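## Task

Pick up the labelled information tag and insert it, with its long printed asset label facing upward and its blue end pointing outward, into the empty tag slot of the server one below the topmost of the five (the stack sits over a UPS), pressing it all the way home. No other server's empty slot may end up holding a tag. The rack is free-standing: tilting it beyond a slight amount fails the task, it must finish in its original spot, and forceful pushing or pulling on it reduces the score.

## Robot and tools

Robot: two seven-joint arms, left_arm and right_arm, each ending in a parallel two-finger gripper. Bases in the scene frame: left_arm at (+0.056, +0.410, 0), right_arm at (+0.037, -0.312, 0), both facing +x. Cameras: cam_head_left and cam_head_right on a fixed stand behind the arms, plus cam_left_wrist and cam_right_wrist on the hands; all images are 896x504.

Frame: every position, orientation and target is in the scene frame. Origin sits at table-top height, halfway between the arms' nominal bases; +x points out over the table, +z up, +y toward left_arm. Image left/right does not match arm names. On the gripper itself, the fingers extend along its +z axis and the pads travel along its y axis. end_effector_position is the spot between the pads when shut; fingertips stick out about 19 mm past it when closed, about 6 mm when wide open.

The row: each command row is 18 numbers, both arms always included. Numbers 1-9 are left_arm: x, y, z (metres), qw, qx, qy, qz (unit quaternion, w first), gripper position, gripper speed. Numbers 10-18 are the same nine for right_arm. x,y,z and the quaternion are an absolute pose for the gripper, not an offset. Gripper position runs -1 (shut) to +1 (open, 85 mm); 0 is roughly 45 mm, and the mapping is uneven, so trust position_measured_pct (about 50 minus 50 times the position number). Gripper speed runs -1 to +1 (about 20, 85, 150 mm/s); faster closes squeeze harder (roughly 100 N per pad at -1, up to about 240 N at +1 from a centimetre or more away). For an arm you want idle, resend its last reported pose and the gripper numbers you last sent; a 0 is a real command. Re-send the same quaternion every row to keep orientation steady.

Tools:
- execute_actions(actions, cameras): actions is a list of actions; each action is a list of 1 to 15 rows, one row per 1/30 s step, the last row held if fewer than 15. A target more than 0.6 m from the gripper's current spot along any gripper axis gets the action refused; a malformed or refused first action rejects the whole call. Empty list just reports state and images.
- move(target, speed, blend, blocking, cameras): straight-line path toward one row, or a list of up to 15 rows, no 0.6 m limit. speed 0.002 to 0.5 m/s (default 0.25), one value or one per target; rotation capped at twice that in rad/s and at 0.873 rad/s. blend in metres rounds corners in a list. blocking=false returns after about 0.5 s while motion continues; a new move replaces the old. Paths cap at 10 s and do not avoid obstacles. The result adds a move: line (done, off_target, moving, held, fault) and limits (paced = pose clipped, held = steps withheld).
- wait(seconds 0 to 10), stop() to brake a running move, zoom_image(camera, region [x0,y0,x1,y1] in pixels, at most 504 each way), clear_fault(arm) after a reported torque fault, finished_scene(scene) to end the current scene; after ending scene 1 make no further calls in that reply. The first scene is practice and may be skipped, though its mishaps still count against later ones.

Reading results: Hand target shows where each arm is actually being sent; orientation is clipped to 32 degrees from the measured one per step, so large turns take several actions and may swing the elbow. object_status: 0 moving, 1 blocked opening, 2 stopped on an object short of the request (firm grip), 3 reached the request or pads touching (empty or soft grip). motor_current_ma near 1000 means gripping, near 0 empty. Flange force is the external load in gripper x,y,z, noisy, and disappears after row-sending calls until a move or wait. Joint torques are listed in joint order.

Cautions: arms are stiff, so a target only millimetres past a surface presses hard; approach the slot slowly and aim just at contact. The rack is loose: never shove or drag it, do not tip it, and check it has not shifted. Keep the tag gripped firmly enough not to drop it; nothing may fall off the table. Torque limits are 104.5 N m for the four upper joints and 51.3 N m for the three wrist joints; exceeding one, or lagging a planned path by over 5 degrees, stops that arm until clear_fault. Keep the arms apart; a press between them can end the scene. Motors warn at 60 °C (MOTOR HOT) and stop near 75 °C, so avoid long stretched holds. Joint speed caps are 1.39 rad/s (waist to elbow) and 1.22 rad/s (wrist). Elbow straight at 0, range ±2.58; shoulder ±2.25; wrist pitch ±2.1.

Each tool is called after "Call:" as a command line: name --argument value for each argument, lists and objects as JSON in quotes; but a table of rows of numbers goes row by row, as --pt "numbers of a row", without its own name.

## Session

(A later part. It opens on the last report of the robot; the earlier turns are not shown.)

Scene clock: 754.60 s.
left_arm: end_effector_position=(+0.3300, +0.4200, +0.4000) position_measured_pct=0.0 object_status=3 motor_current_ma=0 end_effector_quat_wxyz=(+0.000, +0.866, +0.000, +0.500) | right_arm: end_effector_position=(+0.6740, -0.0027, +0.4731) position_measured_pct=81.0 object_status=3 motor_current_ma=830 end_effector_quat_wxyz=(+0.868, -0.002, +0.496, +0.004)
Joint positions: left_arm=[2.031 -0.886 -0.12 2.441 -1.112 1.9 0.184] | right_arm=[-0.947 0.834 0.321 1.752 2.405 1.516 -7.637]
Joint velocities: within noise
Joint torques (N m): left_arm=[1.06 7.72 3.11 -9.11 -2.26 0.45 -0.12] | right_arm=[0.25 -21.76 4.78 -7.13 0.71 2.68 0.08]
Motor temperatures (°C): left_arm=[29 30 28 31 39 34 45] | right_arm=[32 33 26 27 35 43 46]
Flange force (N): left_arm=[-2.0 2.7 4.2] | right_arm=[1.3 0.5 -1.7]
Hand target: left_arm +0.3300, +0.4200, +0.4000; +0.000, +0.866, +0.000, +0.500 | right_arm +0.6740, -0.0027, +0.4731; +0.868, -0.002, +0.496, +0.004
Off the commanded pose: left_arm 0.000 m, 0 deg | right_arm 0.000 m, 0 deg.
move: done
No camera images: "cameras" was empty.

Call:
move --target '[0.33,0.42,0.40,0,0.866,0,0.5,1,1,0.6840,-0.0026,0.4728,0.8671,-0.0022,0.4981,0.0038,-0.62,-1]' --speed 0.01 --cameras '["cam_right_wrist"]'

Scene clock: 770.80 s.
left_arm: end_effector_position=(+0.3300, +0.4200, +0.4000) position_measured_pct=0.0 object_status=3 motor_current_ma=0 end_effector_quat_wxyz=(+0.000, +0.866, +0.000, +0.500) | right_arm: end_effector_position=(+0.6840, -0.0026, +0.4728) position_measured_pct=81.0 object_status=3 motor_current_ma=830 end_effector_quat_wxyz=(+0.867, -0.002, +0.498, +0.004)
Joint positions: left_arm=[2.031 -0.886 -0.12 2.441 -1.112 1.9 0.184] | right_arm=[-0.934 0.842 0.324 1.725 2.413 1.494 -7.634]
Joint velocities: within noise
Joint torques (N m): left_arm=[1.09 7.7 3.13 -9.08 -2.23 0.47 -0.12] | right_arm=[0.28 -22.01 4.79 -7.37 0.71 2.62 0.04]
Motor temperatures (°C): left_arm=[29 30 28 31 39 34 45] | right_arm=[32 33 26 27 35 43 46]
Flange force (N): left_arm=[-1.9 2.9 4.3] | right_arm=[1.1 0.3 -2.0]
Hand target: left_arm +0.3300, +0.4200, +0.4000; +0.000, +0.866, +0.000, +0.500 | right_arm +0.6840, -0.0026, +0.4728; +0.867, -0.002, +0.498, +0.004
Off the commanded pose: left_arm 0.000 m, 0 deg | right_arm 0.000 m, 0 deg.
move: done
camera_calibration:
cam_right_wrist: T_world_to_cam=[[0.00149899, 0.999465, 0.032685, -0.0108563], [-0.527129, -0.0269855, 0.849357, 0.0134261], [0.849784, -0.0185024, 0.526806, -0.680564], [0, 0, 0, 1]] pos_world=[0.585426, -0.00137924, 0.347476]
Images, in order (width x height): cam_right_wrist 896x504.

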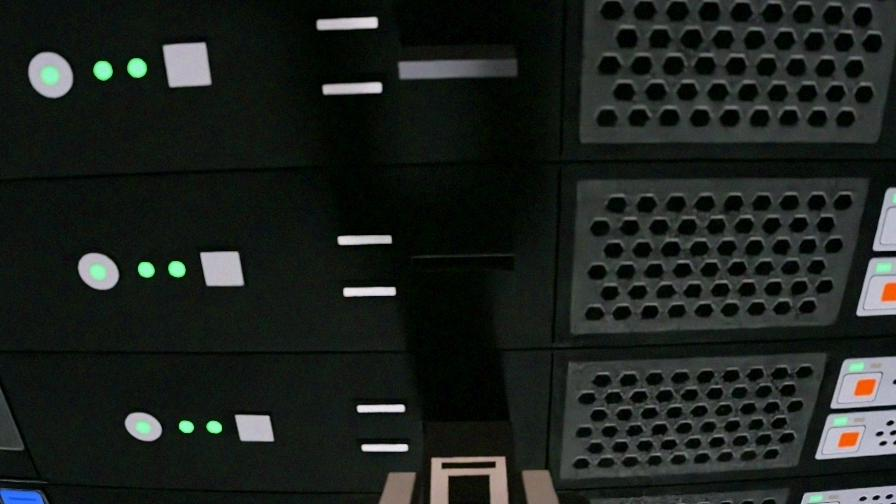

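Call:
move --target '[0.33,0.42,0.40,0,0.866,0,0.5,1,1,0.6960,-0.0025,0.4725,0.8660,-0.0022,0.5,0.0038,-0.62,-1]' --speed 0.01 --cameras '["cam_right_wrist"]'

Scene clock: 780.27 s.
left_arm: end_effector_position=(+0.3300, +0.4200, +0.4000) position_measured_pct=0.0 object_status=3 motor_current_ma=0 end_effector_quat_wxyz=(+0.000, +0.866, +0.000, +0.500) | right_arm: end_effector_position=(+0.6960, -0.0025, +0.4725) position_measured_pct=81.0 object_status=3 motor_current_ma=830 end_effector_quat_wxyz=(+0.866, -0.002, +0.500, +0.004)
Joint positions: left_arm=[2.031 -0.886 -0.12 2.441 -1.112 1.9 0.184] | right_arm=[-0.918 0.853 0.326 1.692 2.421 1.467 -7.63]
Joint velocities: within noise
Joint torques (N m): left_arm=[1.07 7.73 3.08 -9.13 -2.24 0.46 -0.15] | right_arm=[0 -21.2 4.32 -6.79 0.67 2.25 0.05]
Motor temperatures (°C): left_arm=[29 30 28 31 39 34 45] | right_arm=[32 33 26 27 35 43 46]
Flange force (N): left_arm=[-2.1 2.7 4.2] | right_arm=[-0.2 0.3 -0.2]
Hand target: left_arm +0.3300, +0.4200, +0.4000; +0.000, +0.866, +0.000, +0.500 | right_arm +0.6960, -0.0025, +0.4725; +0.866, -0.002, +0.500, +0.004
Off the commanded pose: left_arm 0.000 m, 0 deg | right_arm 0.000 m, 0 deg.
move: done
camera_calibration:
cam_right_wrist: T_world_to_cam=[[0.00164135, 0.999465, 0.0326764, -0.0109617], [-0.523467, -0.0269831, 0.851618, 0.016292], [0.852044, -0.0185028, 0.523143, -0.69042], [0, 0, 0, 1]] pos_world=[0.596814, -0.00137925, 0.347672]
Images, in order (width x height): cam_right_wrist 896x504.

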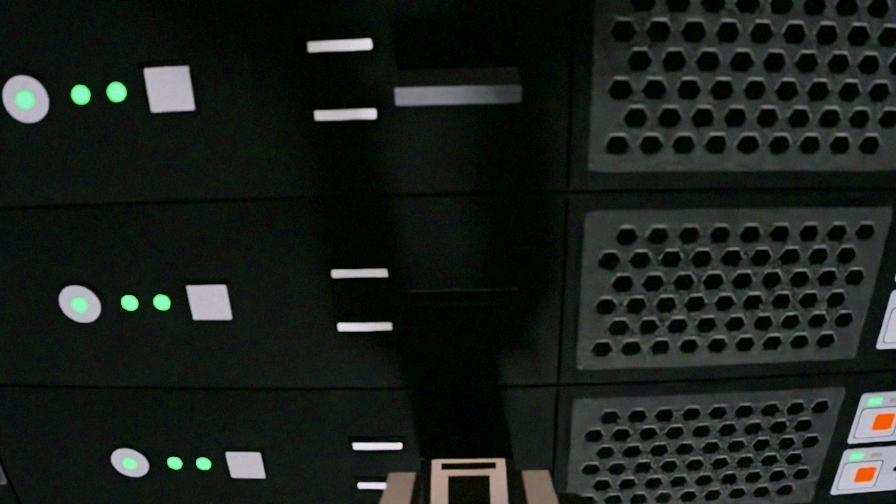

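Call:
move --target '[0.33,0.42,0.40,0,0.866,0,0.5,1,1,0.7080,-0.0024,0.4724,0.8660,-0.0022,0.5,0.0038,-0.62,-1]' --speed 0.01 --cameras '["cam_right_wrist"]'

Scene clock: 787.33 s.
left_arm: end_effector_position=(+0.3300, +0.4200, +0.4000) position_measured_pct=0.0 object_status=3 motor_current_ma=0 end_effector_quat_wxyz=(+0.000, +0.866, +0.000, +0.500) | right_arm: end_effector_position=(+0.7080, -0.0024, +0.4724) position_measured_pct=81.0 object_status=3 motor_current_ma=830 end_effector_quat_wxyz=(+0.866, -0.002, +0.500, +0.004)
Joint positions: left_arm=[2.031 -0.886 -0.12 2.441 -1.112 1.9 0.184] | right_arm=[-0.901 0.868 0.33 1.656 2.43 1.444 -7.628]
Joint velocities: within noise
Joint torques (N m): left_arm=[1.05 7.72 3.07 -9.14 -2.21 0.46 -0.11] | right_arm=[-0.04 -21.22 4.24 -6.74 0.63 2.1 0.05]
Motor temperatures (°C): left_arm=[29 30 28 31 39 34 45] | right_arm=[32 33 26 27 35 43 46]
Flange force (N): left_arm=[-2.0 2.7 4.3] | right_arm=[-0.6 0.2 0.1]
Hand target: left_arm +0.3300, +0.4200, +0.4000; +0.000, +0.866, +0.000, +0.500 | right_arm +0.7080, -0.0024, +0.4724; +0.866, -0.002, +0.500, +0.004
Off the commanded pose: left_arm 0.000 m, 0 deg | right_arm 0.000 m, 0 deg.
move: done
camera_calibration:
cam_right_wrist: T_world_to_cam=[[0.00163971, 0.999465, 0.0326792, -0.0110781], [-0.523467, -0.0269863, 0.851618, 0.0226615], [0.852044, -0.0185029, 0.523143, -0.70059], [0, 0, 0, 1]] pos_world=[0.608814, -0.00127924, 0.347572]
Images, in order (width x height): cam_right_wrist 896x504.

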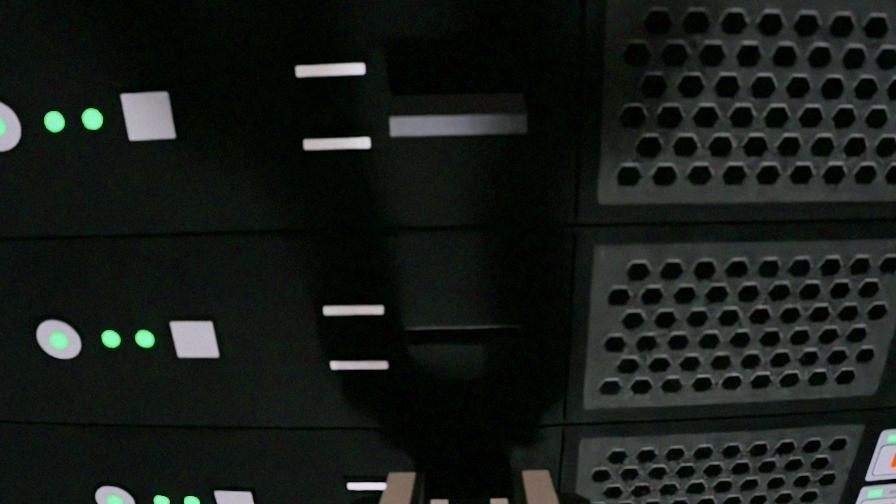

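Call:
move --target '[0.33,0.42,0.40,0,0.866,0,0.5,1,1,0.7080,-0.0024,0.4724,0.8660,-0.0022,0.5,0.0038,-0.45,-1]' --speed 0.01 --cameras '[]'

Call:
move --target '[0.33,0.42,0.40,0,0.866,0,0.5,1,1,0.6700,-0.0024,0.4724,0.8660,-0.0022,0.5,0.0038,-0.45,-1]' --speed 0.02 --cameras '["cam_right_wrist"]'

Scene clock: 795.27 s.
left_arm: end_effector_position=(+0.3300, +0.4200, +0.4000) position_measured_pct=0.0 object_status=3 motor_current_ma=0 end_effector_quat_wxyz=(+0.000, +0.866, +0.000, +0.500) | right_arm: end_effector_position=(+0.7080, -0.0024, +0.4723) position_measured_pct=72.7 object_status=0 motor_current_ma=0 end_effector_quat_wxyz=(+0.866, -0.002, +0.500, +0.004)
Joint positions: left_arm=[2.031 -0.886 -0.12 2.441 -1.112 1.9 0.184] | right_arm=[-0.901 0.868 0.33 1.656 2.43 1.444 -7.628]
Joint velocities: within noise
Joint torques (N m): left_arm=[1.11 7.73 3.12 -9.12 -2.24 0.48 -0.08] | right_arm=[-0.44 -22.6 4.57 -7.26 0.74 2.86 0.06]
Motor temperatures (°C): left_arm=[29 30 28 31 39 34 45] | right_arm=[32 33 26 27 35 43 46]
Flange force (N): left_arm=[-1.9 2.6 4.3] | right_arm=[1.8 0.5 0.9]
Hand target: left_arm +0.3300, +0.4200, +0.4000; +0.000, +0.866, +0.000, +0.500 | right_arm +0.7080, -0.0024, +0.4724; +0.866, -0.002, +0.500, +0.004
Off the commanded pose: left_arm 0.000 m, 0 deg | right_arm 0.000 m, 0 deg.
move: done
No camera images: "cameras" was empty.

Scene clock: 797.40 s.
left_arm: end_effector_position=(+0.3300, +0.4200, +0.4000) position_measured_pct=0.0 object_status=3 motor_current_ma=0 end_effector_quat_wxyz=(+0.000, +0.866, +0.000, +0.500) | right_arm: end_effector_position=(+0.6700, -0.0024, +0.4724) position_measured_pct=72.7 object_status=3 motor_current_ma=0 end_effector_quat_wxyz=(+0.866, -0.002, +0.500, +0.004)
Joint positions: left_arm=[2.031 -0.886 -0.12 2.441 -1.112 1.9 0.184] | right_arm=[-0.954 0.825 0.317 1.766 2.399 1.516 -7.634]
Joint velocities: within noise
Joint torques (N m): left_arm=[1.11 7.72 3.09 -9.13 -2.25 0.48 -0.12] | right_arm=[-0.46 -21.37 4.32 -6.77 0.76 2.82 0.08]
Motor temperatures (°C): left_arm=[29 30 28 31 39 34 45] | right_arm=[32 33 26 27 35 43 46]
Flange force (N): left_arm=[-2.2 2.8 4.1] | right_arm=[1.7 0.2 0.4]
Hand target: left_arm +0.3300, +0.4200, +0.4000; +0.000, +0.866, +0.000, +0.500 | right_arm +0.6700, -0.0024, +0.4724; +0.866, -0.002, +0.500, +0.004
Off the commanded pose: left_arm 0.000 m, 0 deg | right_arm 0.000 m, 0 deg.
move: done
camera_calibration:
cam_right_wrist: T_world_to_cam=[[0.00169567, 0.999467, 0.0325924, -0.0111172], [-0.523394, -0.0268846, 0.851666, 0.0027142], [0.852089, -0.0185028, 0.52307, -0.66821], [0, 0, 0, 1]] pos_world=[0.570814, -0.00117953, 0.347571]
Images, in order (width x height): cam_right_wrist 896x504.

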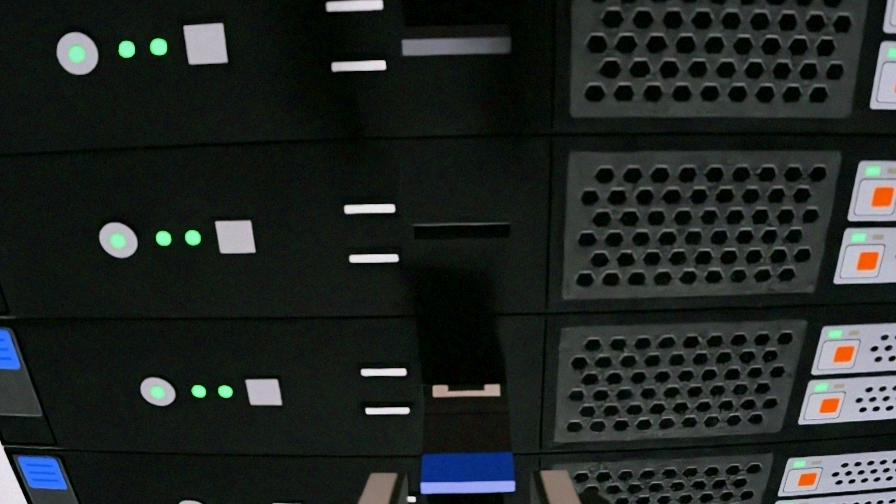

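Call:
move --pt "0.33 0.42 0.40 0 0.866 0 0.5 1 1 0.61 -0.0024 0.4724 0.8660 -0.0022 0.5 0.0038 -0.45 -1" --pt "0.33 0.42 0.40 0 0.866 0 0.5 1 1 0.61 -0.002 0.487 0.7071 -0.003 0.7071 0.003 -1 -1" --pt "0.33 0.42 0.40 0 0.866 0 0.5 1 1 0.665 -0.002 0.487 0.7071 -0.003 0.7071 0.003 -1 -1" --speed '[0.06,0.1,0.04]' --cameras '["cam_right_wrist","cam_head_left"]'

Call:
zoom_image --camera "cam_right_wrist" --region '[330, 350, 590, 504]'

Scene clock: 817.07 s.
left_arm: end_effector_position=(+0.3300, +0.4200, +0.4000) position_measured_pct=0.0 object_status=3 motor_current_ma=0 end_effector_quat_wxyz=(+0.000, +0.866, +0.000, +0.500) | right_arm: end_effector_position=(+0.6650, -0.0020, +0.4870) position_measured_pct=98.7 object_status=3 motor_current_ma=940 end_effector_quat_wxyz=(+0.707, -0.003, +0.707, +0.003)
Joint positions: left_arm=[2.031 -0.886 -0.12 2.441 -1.112 1.9 0.184] | right_arm=[-0.989 0.453 0.237 1.733 2.04 0.886 -7.101]
Joint velocities: within noise
Joint torques (N m): left_arm=[1.07 7.7 3.09 -9.12 -2.23 0.45 -0.1] | right_arm=[-0.41 -18.11 2.72 -9.55 1.78 2.45 0.07]
Motor temperatures (°C): left_arm=[29 30 28 31 39 34 45] | right_arm=[32 33 26 27 35 43 46]
Flange force (N): left_arm=[-1.9 2.7 4.2] | right_arm=[0.5 0.5 1.6]
Hand target: left_arm +0.3300, +0.4200, +0.4000; +0.000, +0.866, +0.000, +0.500 | right_arm +0.6650, -0.0020, +0.4870; +0.707, -0.003, +0.707, +0.003
Off the commanded pose: left_arm 0.000 m, 0 deg | right_arm 0.000 m, 0 deg.
move: done
camera_calibration:
cam_right_wrist: T_world_to_cam=[[0.0168384, 0.999592, 0.0230635, -0.0173905], [-0.0275054, -0.022595, 0.999366, -0.414018], [0.99948, -0.0174621, 0.0271137, -0.528069], [0, 0, 0, 1]] pos_world=[0.5167, -0.00119252, 0.428475]
Images, in order (width x height): cam_head_left 896x504, cam_right_wrist 896x504.

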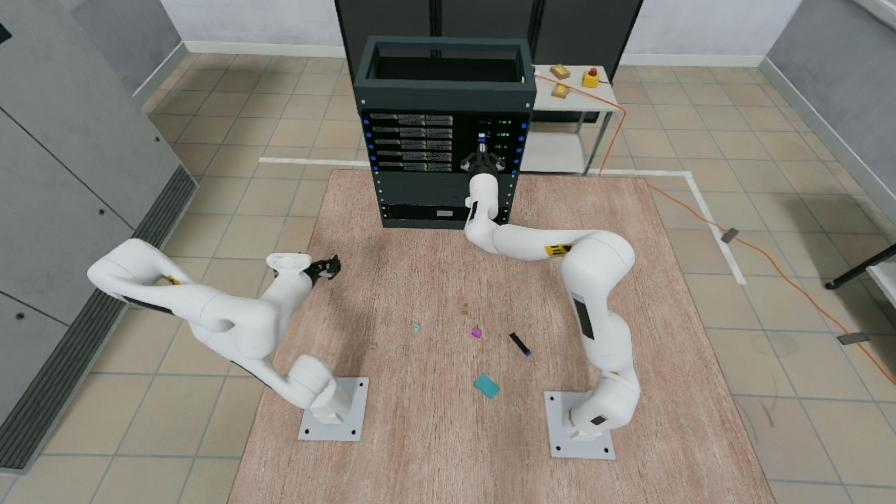

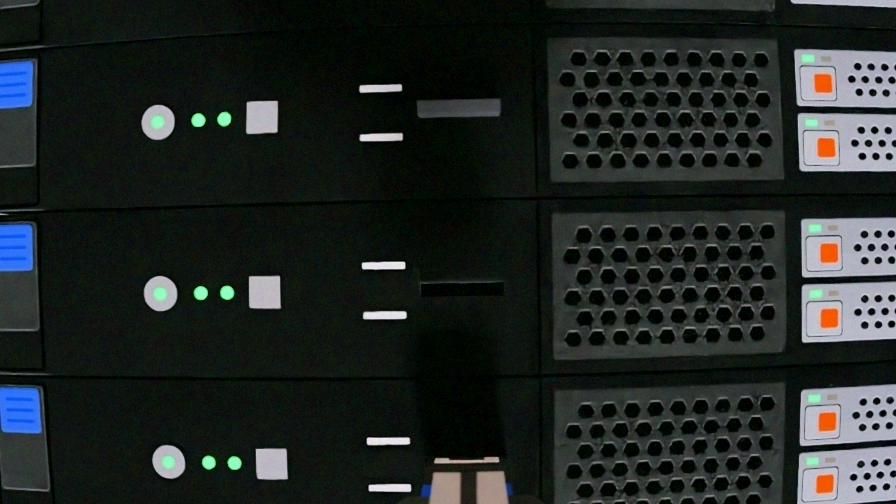

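Scaled by 1.938 from the camera's 896x504 image, which has a finer 1280x720 frame.

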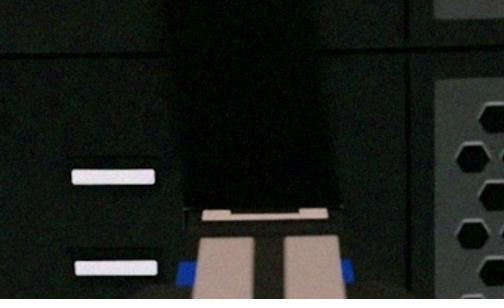

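Call:
move --target '[0.33,0.42,0.40,0,0.866,0,0.5,1,1,0.690,-0.0022,0.487,0.7071,-0.003,0.7071,0.003,-1,-1]' --speed 0.015 --cameras '["cam_right_wrist"]'

Scene clock: 824.73 s.
left_arm: end_effector_position=(+0.3300, +0.4200, +0.4000) position_measured_pct=0.0 object_status=3 motor_current_ma=0 end_effector_quat_wxyz=(+0.000, +0.866, +0.000, +0.500) | right_arm: end_effector_position=(+0.6900, -0.0022, +0.4870) position_measured_pct=98.7 object_status=3 motor_current_ma=940 end_effector_quat_wxyz=(+0.707, -0.003, +0.707, +0.003)
Joint positions: left_arm=[2.031 -0.886 -0.12 2.441 -1.112 1.9 0.184] | right_arm=[-0.949 0.49 0.246 1.671 2.055 0.838 -7.102]
Joint velocities: within noise
Joint torques (N m): left_arm=[1.1 7.71 3.11 -9.13 -2.22 0.46 -0.14] | right_arm=[0.03 -18.59 3.05 -9.73 1.71 2.34 0.07]
Motor temperatures (°C): left_arm=[29 30 28 31 39 34 45] | right_arm=[32 33 26 27 35 43 46]
Flange force (N): left_arm=[-2.1 2.8 4.3] | right_arm=[0.0 0.5 0.1]
Hand target: left_arm +0.3300, +0.4200, +0.4000; +0.000, +0.866, +0.000, +0.500 | right_arm +0.6900, -0.0022, +0.4870; +0.707, -0.003, +0.707, +0.003
Off the commanded pose: left_arm 0.000 m, 0 deg | right_arm 0.000 m, 0 deg.
move: done
camera_calibration:
cam_right_wrist: T_world_to_cam=[[0.0169366, 0.999588, 0.0231652, -0.0177086], [-0.0275092, -0.0226939, 0.999364, -0.413333], [0.999478, -0.017563, 0.0271135, -0.553059], [0, 0, 0, 1]] pos_world=[0.5417, -0.00139219, 0.428475]
Images, in order (width x height): cam_right_wrist 896x504.

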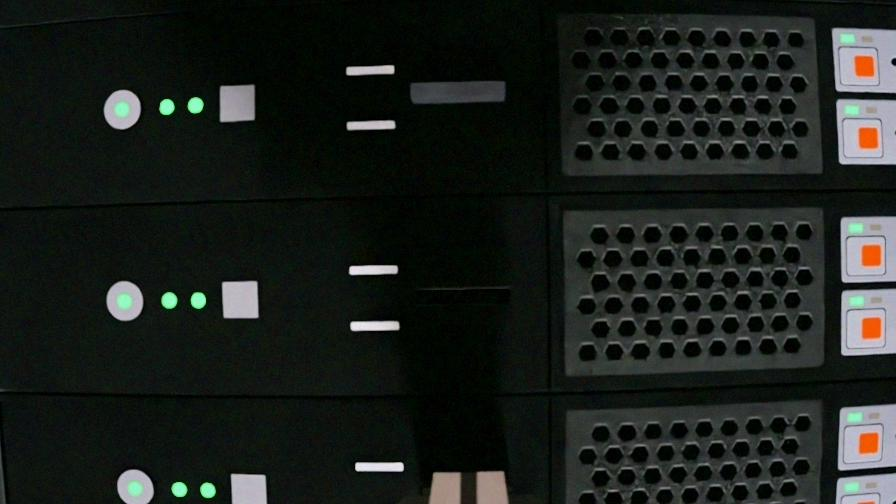

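Call:
move --target '[0.33,0.42,0.40,0,0.866,0,0.5,1,1,0.705,-0.0022,0.487,0.7071,-0.003,0.7071,0.003,-1,-1]' --speed 0.01 --cameras '["cam_right_wrist"]'

Scene clock: 833.40 s.
left_arm: end_effector_position=(+0.3300, +0.4200, +0.4000) position_measured_pct=0.0 object_status=3 motor_current_ma=0 end_effector_quat_wxyz=(+0.000, +0.866, +0.000, +0.500) | right_arm: end_effector_position=(+0.7050, -0.0022, +0.4870) position_measured_pct=98.7 object_status=3 motor_current_ma=940 end_effector_quat_wxyz=(+0.707, -0.003, +0.707, +0.003)
Joint positions: left_arm=[2.031 -0.886 -0.12 2.441 -1.112 1.9 0.184] | right_arm=[-0.927 0.514 0.251 1.632 2.061 0.81 -7.1]
Joint velocities: within noise
Joint torques (N m): left_arm=[1.08 7.74 3.07 -9.11 -2.23 0.48 -0.09] | right_arm=[-0.05 -18.89 3.1 -9.72 1.6 2.25 0.07]
Motor temperatures (°C): left_arm=[29 29 28 31 39 34 45] | right_arm=[32 33 26 27 35 43 46]
Flange force (N): left_arm=[-1.9 2.6 4.1] | right_arm=[-0.2 0.3 0.1]
Hand target: left_arm +0.3300, +0.4200, +0.4000; +0.000, +0.866, +0.000, +0.500 | right_arm +0.7050, -0.0022, +0.4870; +0.707, -0.003, +0.707, +0.003
Off the commanded pose: left_arm 0.000 m, 0 deg | right_arm 0.000 m, 0 deg.
move: done
camera_calibration:
cam_right_wrist: T_world_to_cam=[[0.0168384, 0.999592, 0.0230635, -0.0178642], [-0.0275054, -0.022595, 0.999366, -0.412923], [0.99948, -0.0174621, 0.0271137, -0.568052], [0, 0, 0, 1]] pos_world=[0.5567, -0.00139252, 0.428475]
Images, in order (width x height): cam_right_wrist 896x504.

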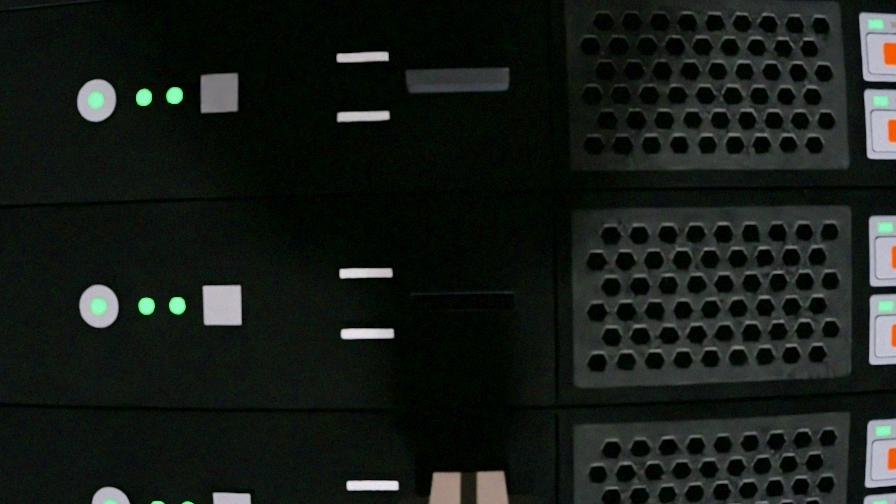

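Call:
move --target '[0.33,0.42,0.40,0,0.866,0,0.5,1,1,0.710,-0.0022,0.487,0.7071,-0.003,0.7071,0.003,-1,-1]' --speed 0.01 --cameras '[]'

Scene clock: 837.87 s.
left_arm: end_effector_position=(+0.3300, +0.4200, +0.4000) position_measured_pct=0.0 object_status=3 motor_current_ma=0 end_effector_quat_wxyz=(+0.000, +0.866, +0.000, +0.500) | right_arm: end_effector_position=(+0.7099, -0.0021, +0.4870) position_measured_pct=98.7 object_status=3 motor_current_ma=940 end_effector_quat_wxyz=(+0.707, -0.003, +0.707, +0.003)
Joint positions: left_arm=[2.031 -0.886 -0.12 2.441 -1.112 1.9 0.184] | right_arm=[-0.919 0.522 0.252 1.618 2.062 0.801 -7.1]
Joint velocities: within noise
Joint torques (N m): left_arm=[1.05 7.72 3.07 -9.14 -2.21 0.44 -0.11] | right_arm=[8.37 -11.23 7.39 -19.68 4.54 -0.42 0.09]
Motor temperatures (°C): left_arm=[29 29 28 31 39 34 45] | right_arm=[32 33 26 27 35 43 46]
Flange force (N): left_arm=[-2.0 2.7 4.2] | right_arm=[2.1 -12.9 -59.3]
Hand target: left_arm +0.3300, +0.4200, +0.4000; +0.000, +0.866, +0.000, +0.500 | right_arm +0.7100, -0.0022, +0.4870; +0.707, -0.003, +0.707, +0.003
Off the commanded pose: left_arm 0.000 m, 0 deg | right_arm 0.000 m, 0 deg.
move: done
No camera images: "cameras" was empty.

Call:
move --target '[0.33,0.42,0.40,0,0.866,0,0.5,1,1,0.650,-0.0022,0.487,0.7071,-0.003,0.7071,0.003,-1,-1]' --speed 0.03

Call:
zoom_image --camera "cam_right_wrist" --region '[300, 50, 600, 350]'

Call:
zoom_image --camera "cam_right_wrist" --region '[330, 350, 590, 504]'

Scene clock: 848.37 s.
left_arm: end_effector_position=(+0.3300, +0.4200, +0.4000) position_measured_pct=0.0 object_status=3 motor_current_ma=0 end_effector_quat_wxyz=(+0.000, +0.866, +0.000, +0.500) | right_arm: end_effector_position=(+0.6500, -0.0022, +0.4870) position_measured_pct=98.7 object_status=3 motor_current_ma=940 end_effector_quat_wxyz=(+0.707, -0.003, +0.707, +0.003)
Joint positions: left_arm=[2.031 -0.886 -0.12 2.441 -1.112 1.9 0.184] | right_arm=[-1.013 0.431 0.231 1.769 2.029 0.915 -7.1]
Joint velocities: within noise
Joint torques (N m): left_arm=[1.1 7.72 3.12 -9.13 -2.23 0.45 -0.12] | right_arm=[-0.46 -17.63 2.56 -9.28 1.81 2.45 0.05]
Motor temperatures (°C): left_arm=[29 29 28 31 39 34 45] | right_arm=[32 32 26 27 35 43 46]
Flange force (N): left_arm=[-2.0 2.8 4.3] | right_arm=[0.3 0.9 2.0]
Hand target: left_arm +0.3300, +0.4200, +0.4000; +0.000, +0.866, +0.000, +0.500 | right_arm +0.6500, -0.0022, +0.4870; +0.707, -0.003, +0.707, +0.003
Off the commanded pose: left_arm 0.000 m, 0 deg | right_arm 0.000 m, 0 deg.
move: done
camera_calibration:
cam_left_wrist: T_world_to_cam=[[0.0138244, -0.999869, 0.00837383, 0.415759], [-0.501484, -0.0141784, -0.865051, 0.573759], [0.865056, 0.00775946, -0.501615, 0.0586813], [0, 0, 0, 1]] pos_world=[0.231221, 0.423385, 0.522284]
cam_right_wrist: T_world_to_cam=[[0.0168384, 0.999592, 0.0230635, -0.016938], [-0.0275054, -0.022595, 0.999366, -0.414436], [0.99948, -0.0174621, 0.0271137, -0.513081], [0, 0, 0, 1]] pos_world=[0.5017, -0.00139252, 0.428475]

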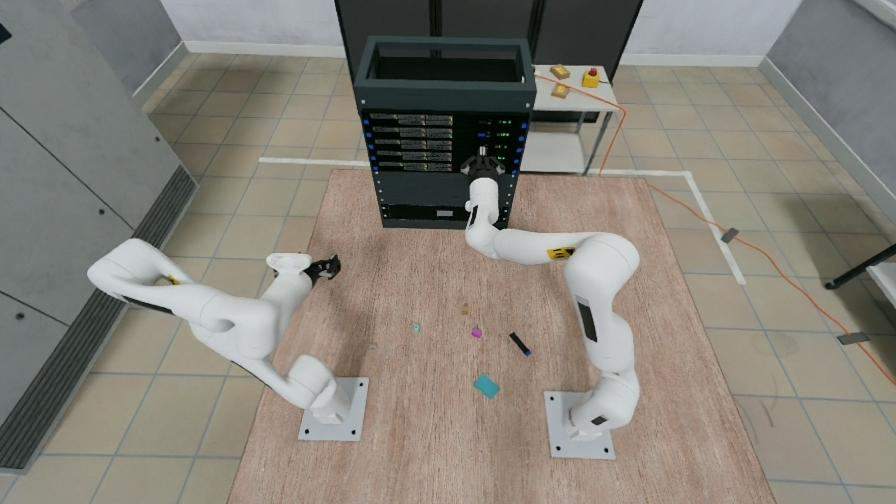

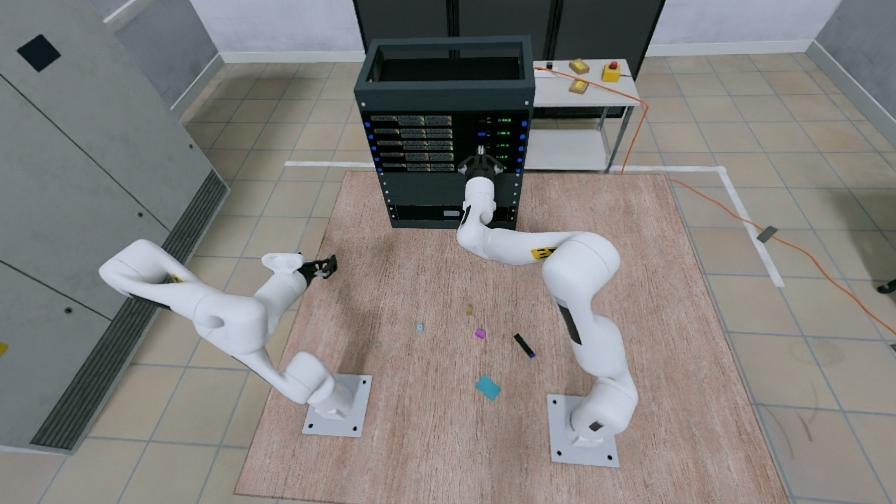

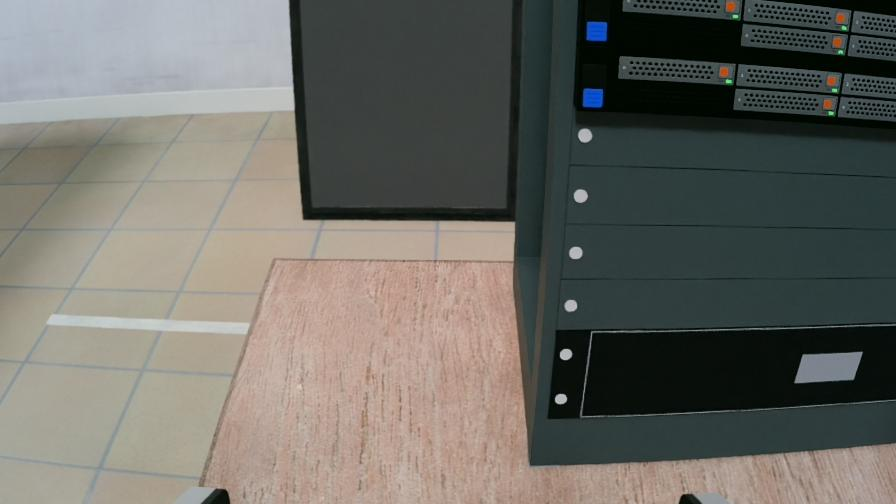

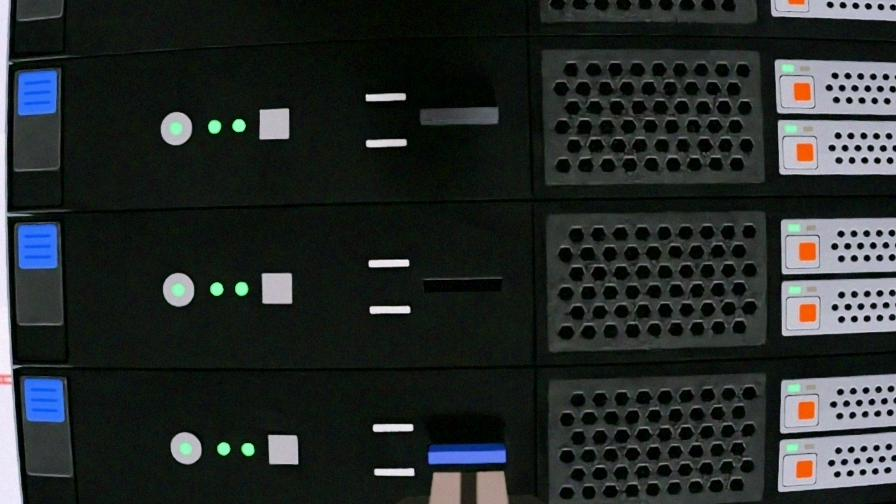

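Scaled by 1.680 from the camera's 896x504 image, which has a finer 1280x720 frame.

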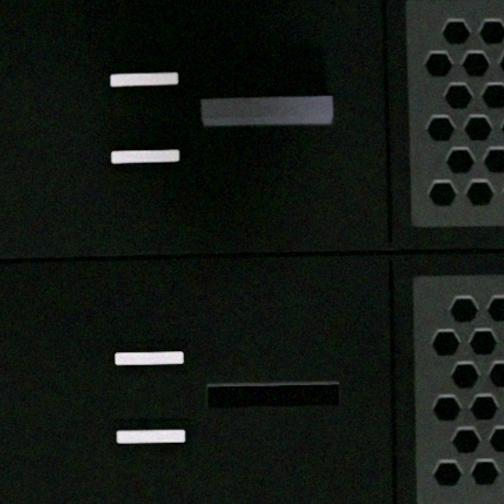

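Scaled by 1.938 from the camera's 896x504 image, which has a finer 1280x720 frame.

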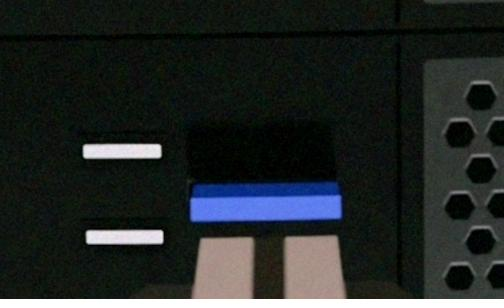

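Call:
zoom_image --camera "cam_head_left" --region '[440, 100, 540, 180]'

Call:
finished_scene --scene 2

Scaled by 5.040.

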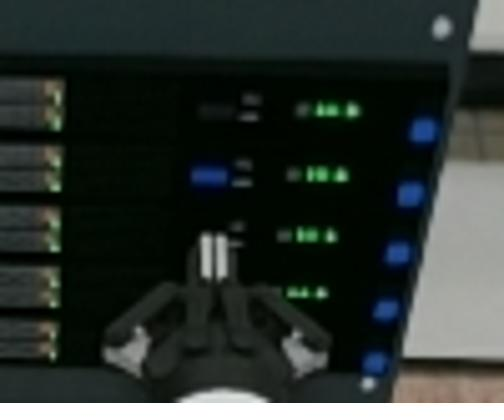

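The scene is finished: the task was done.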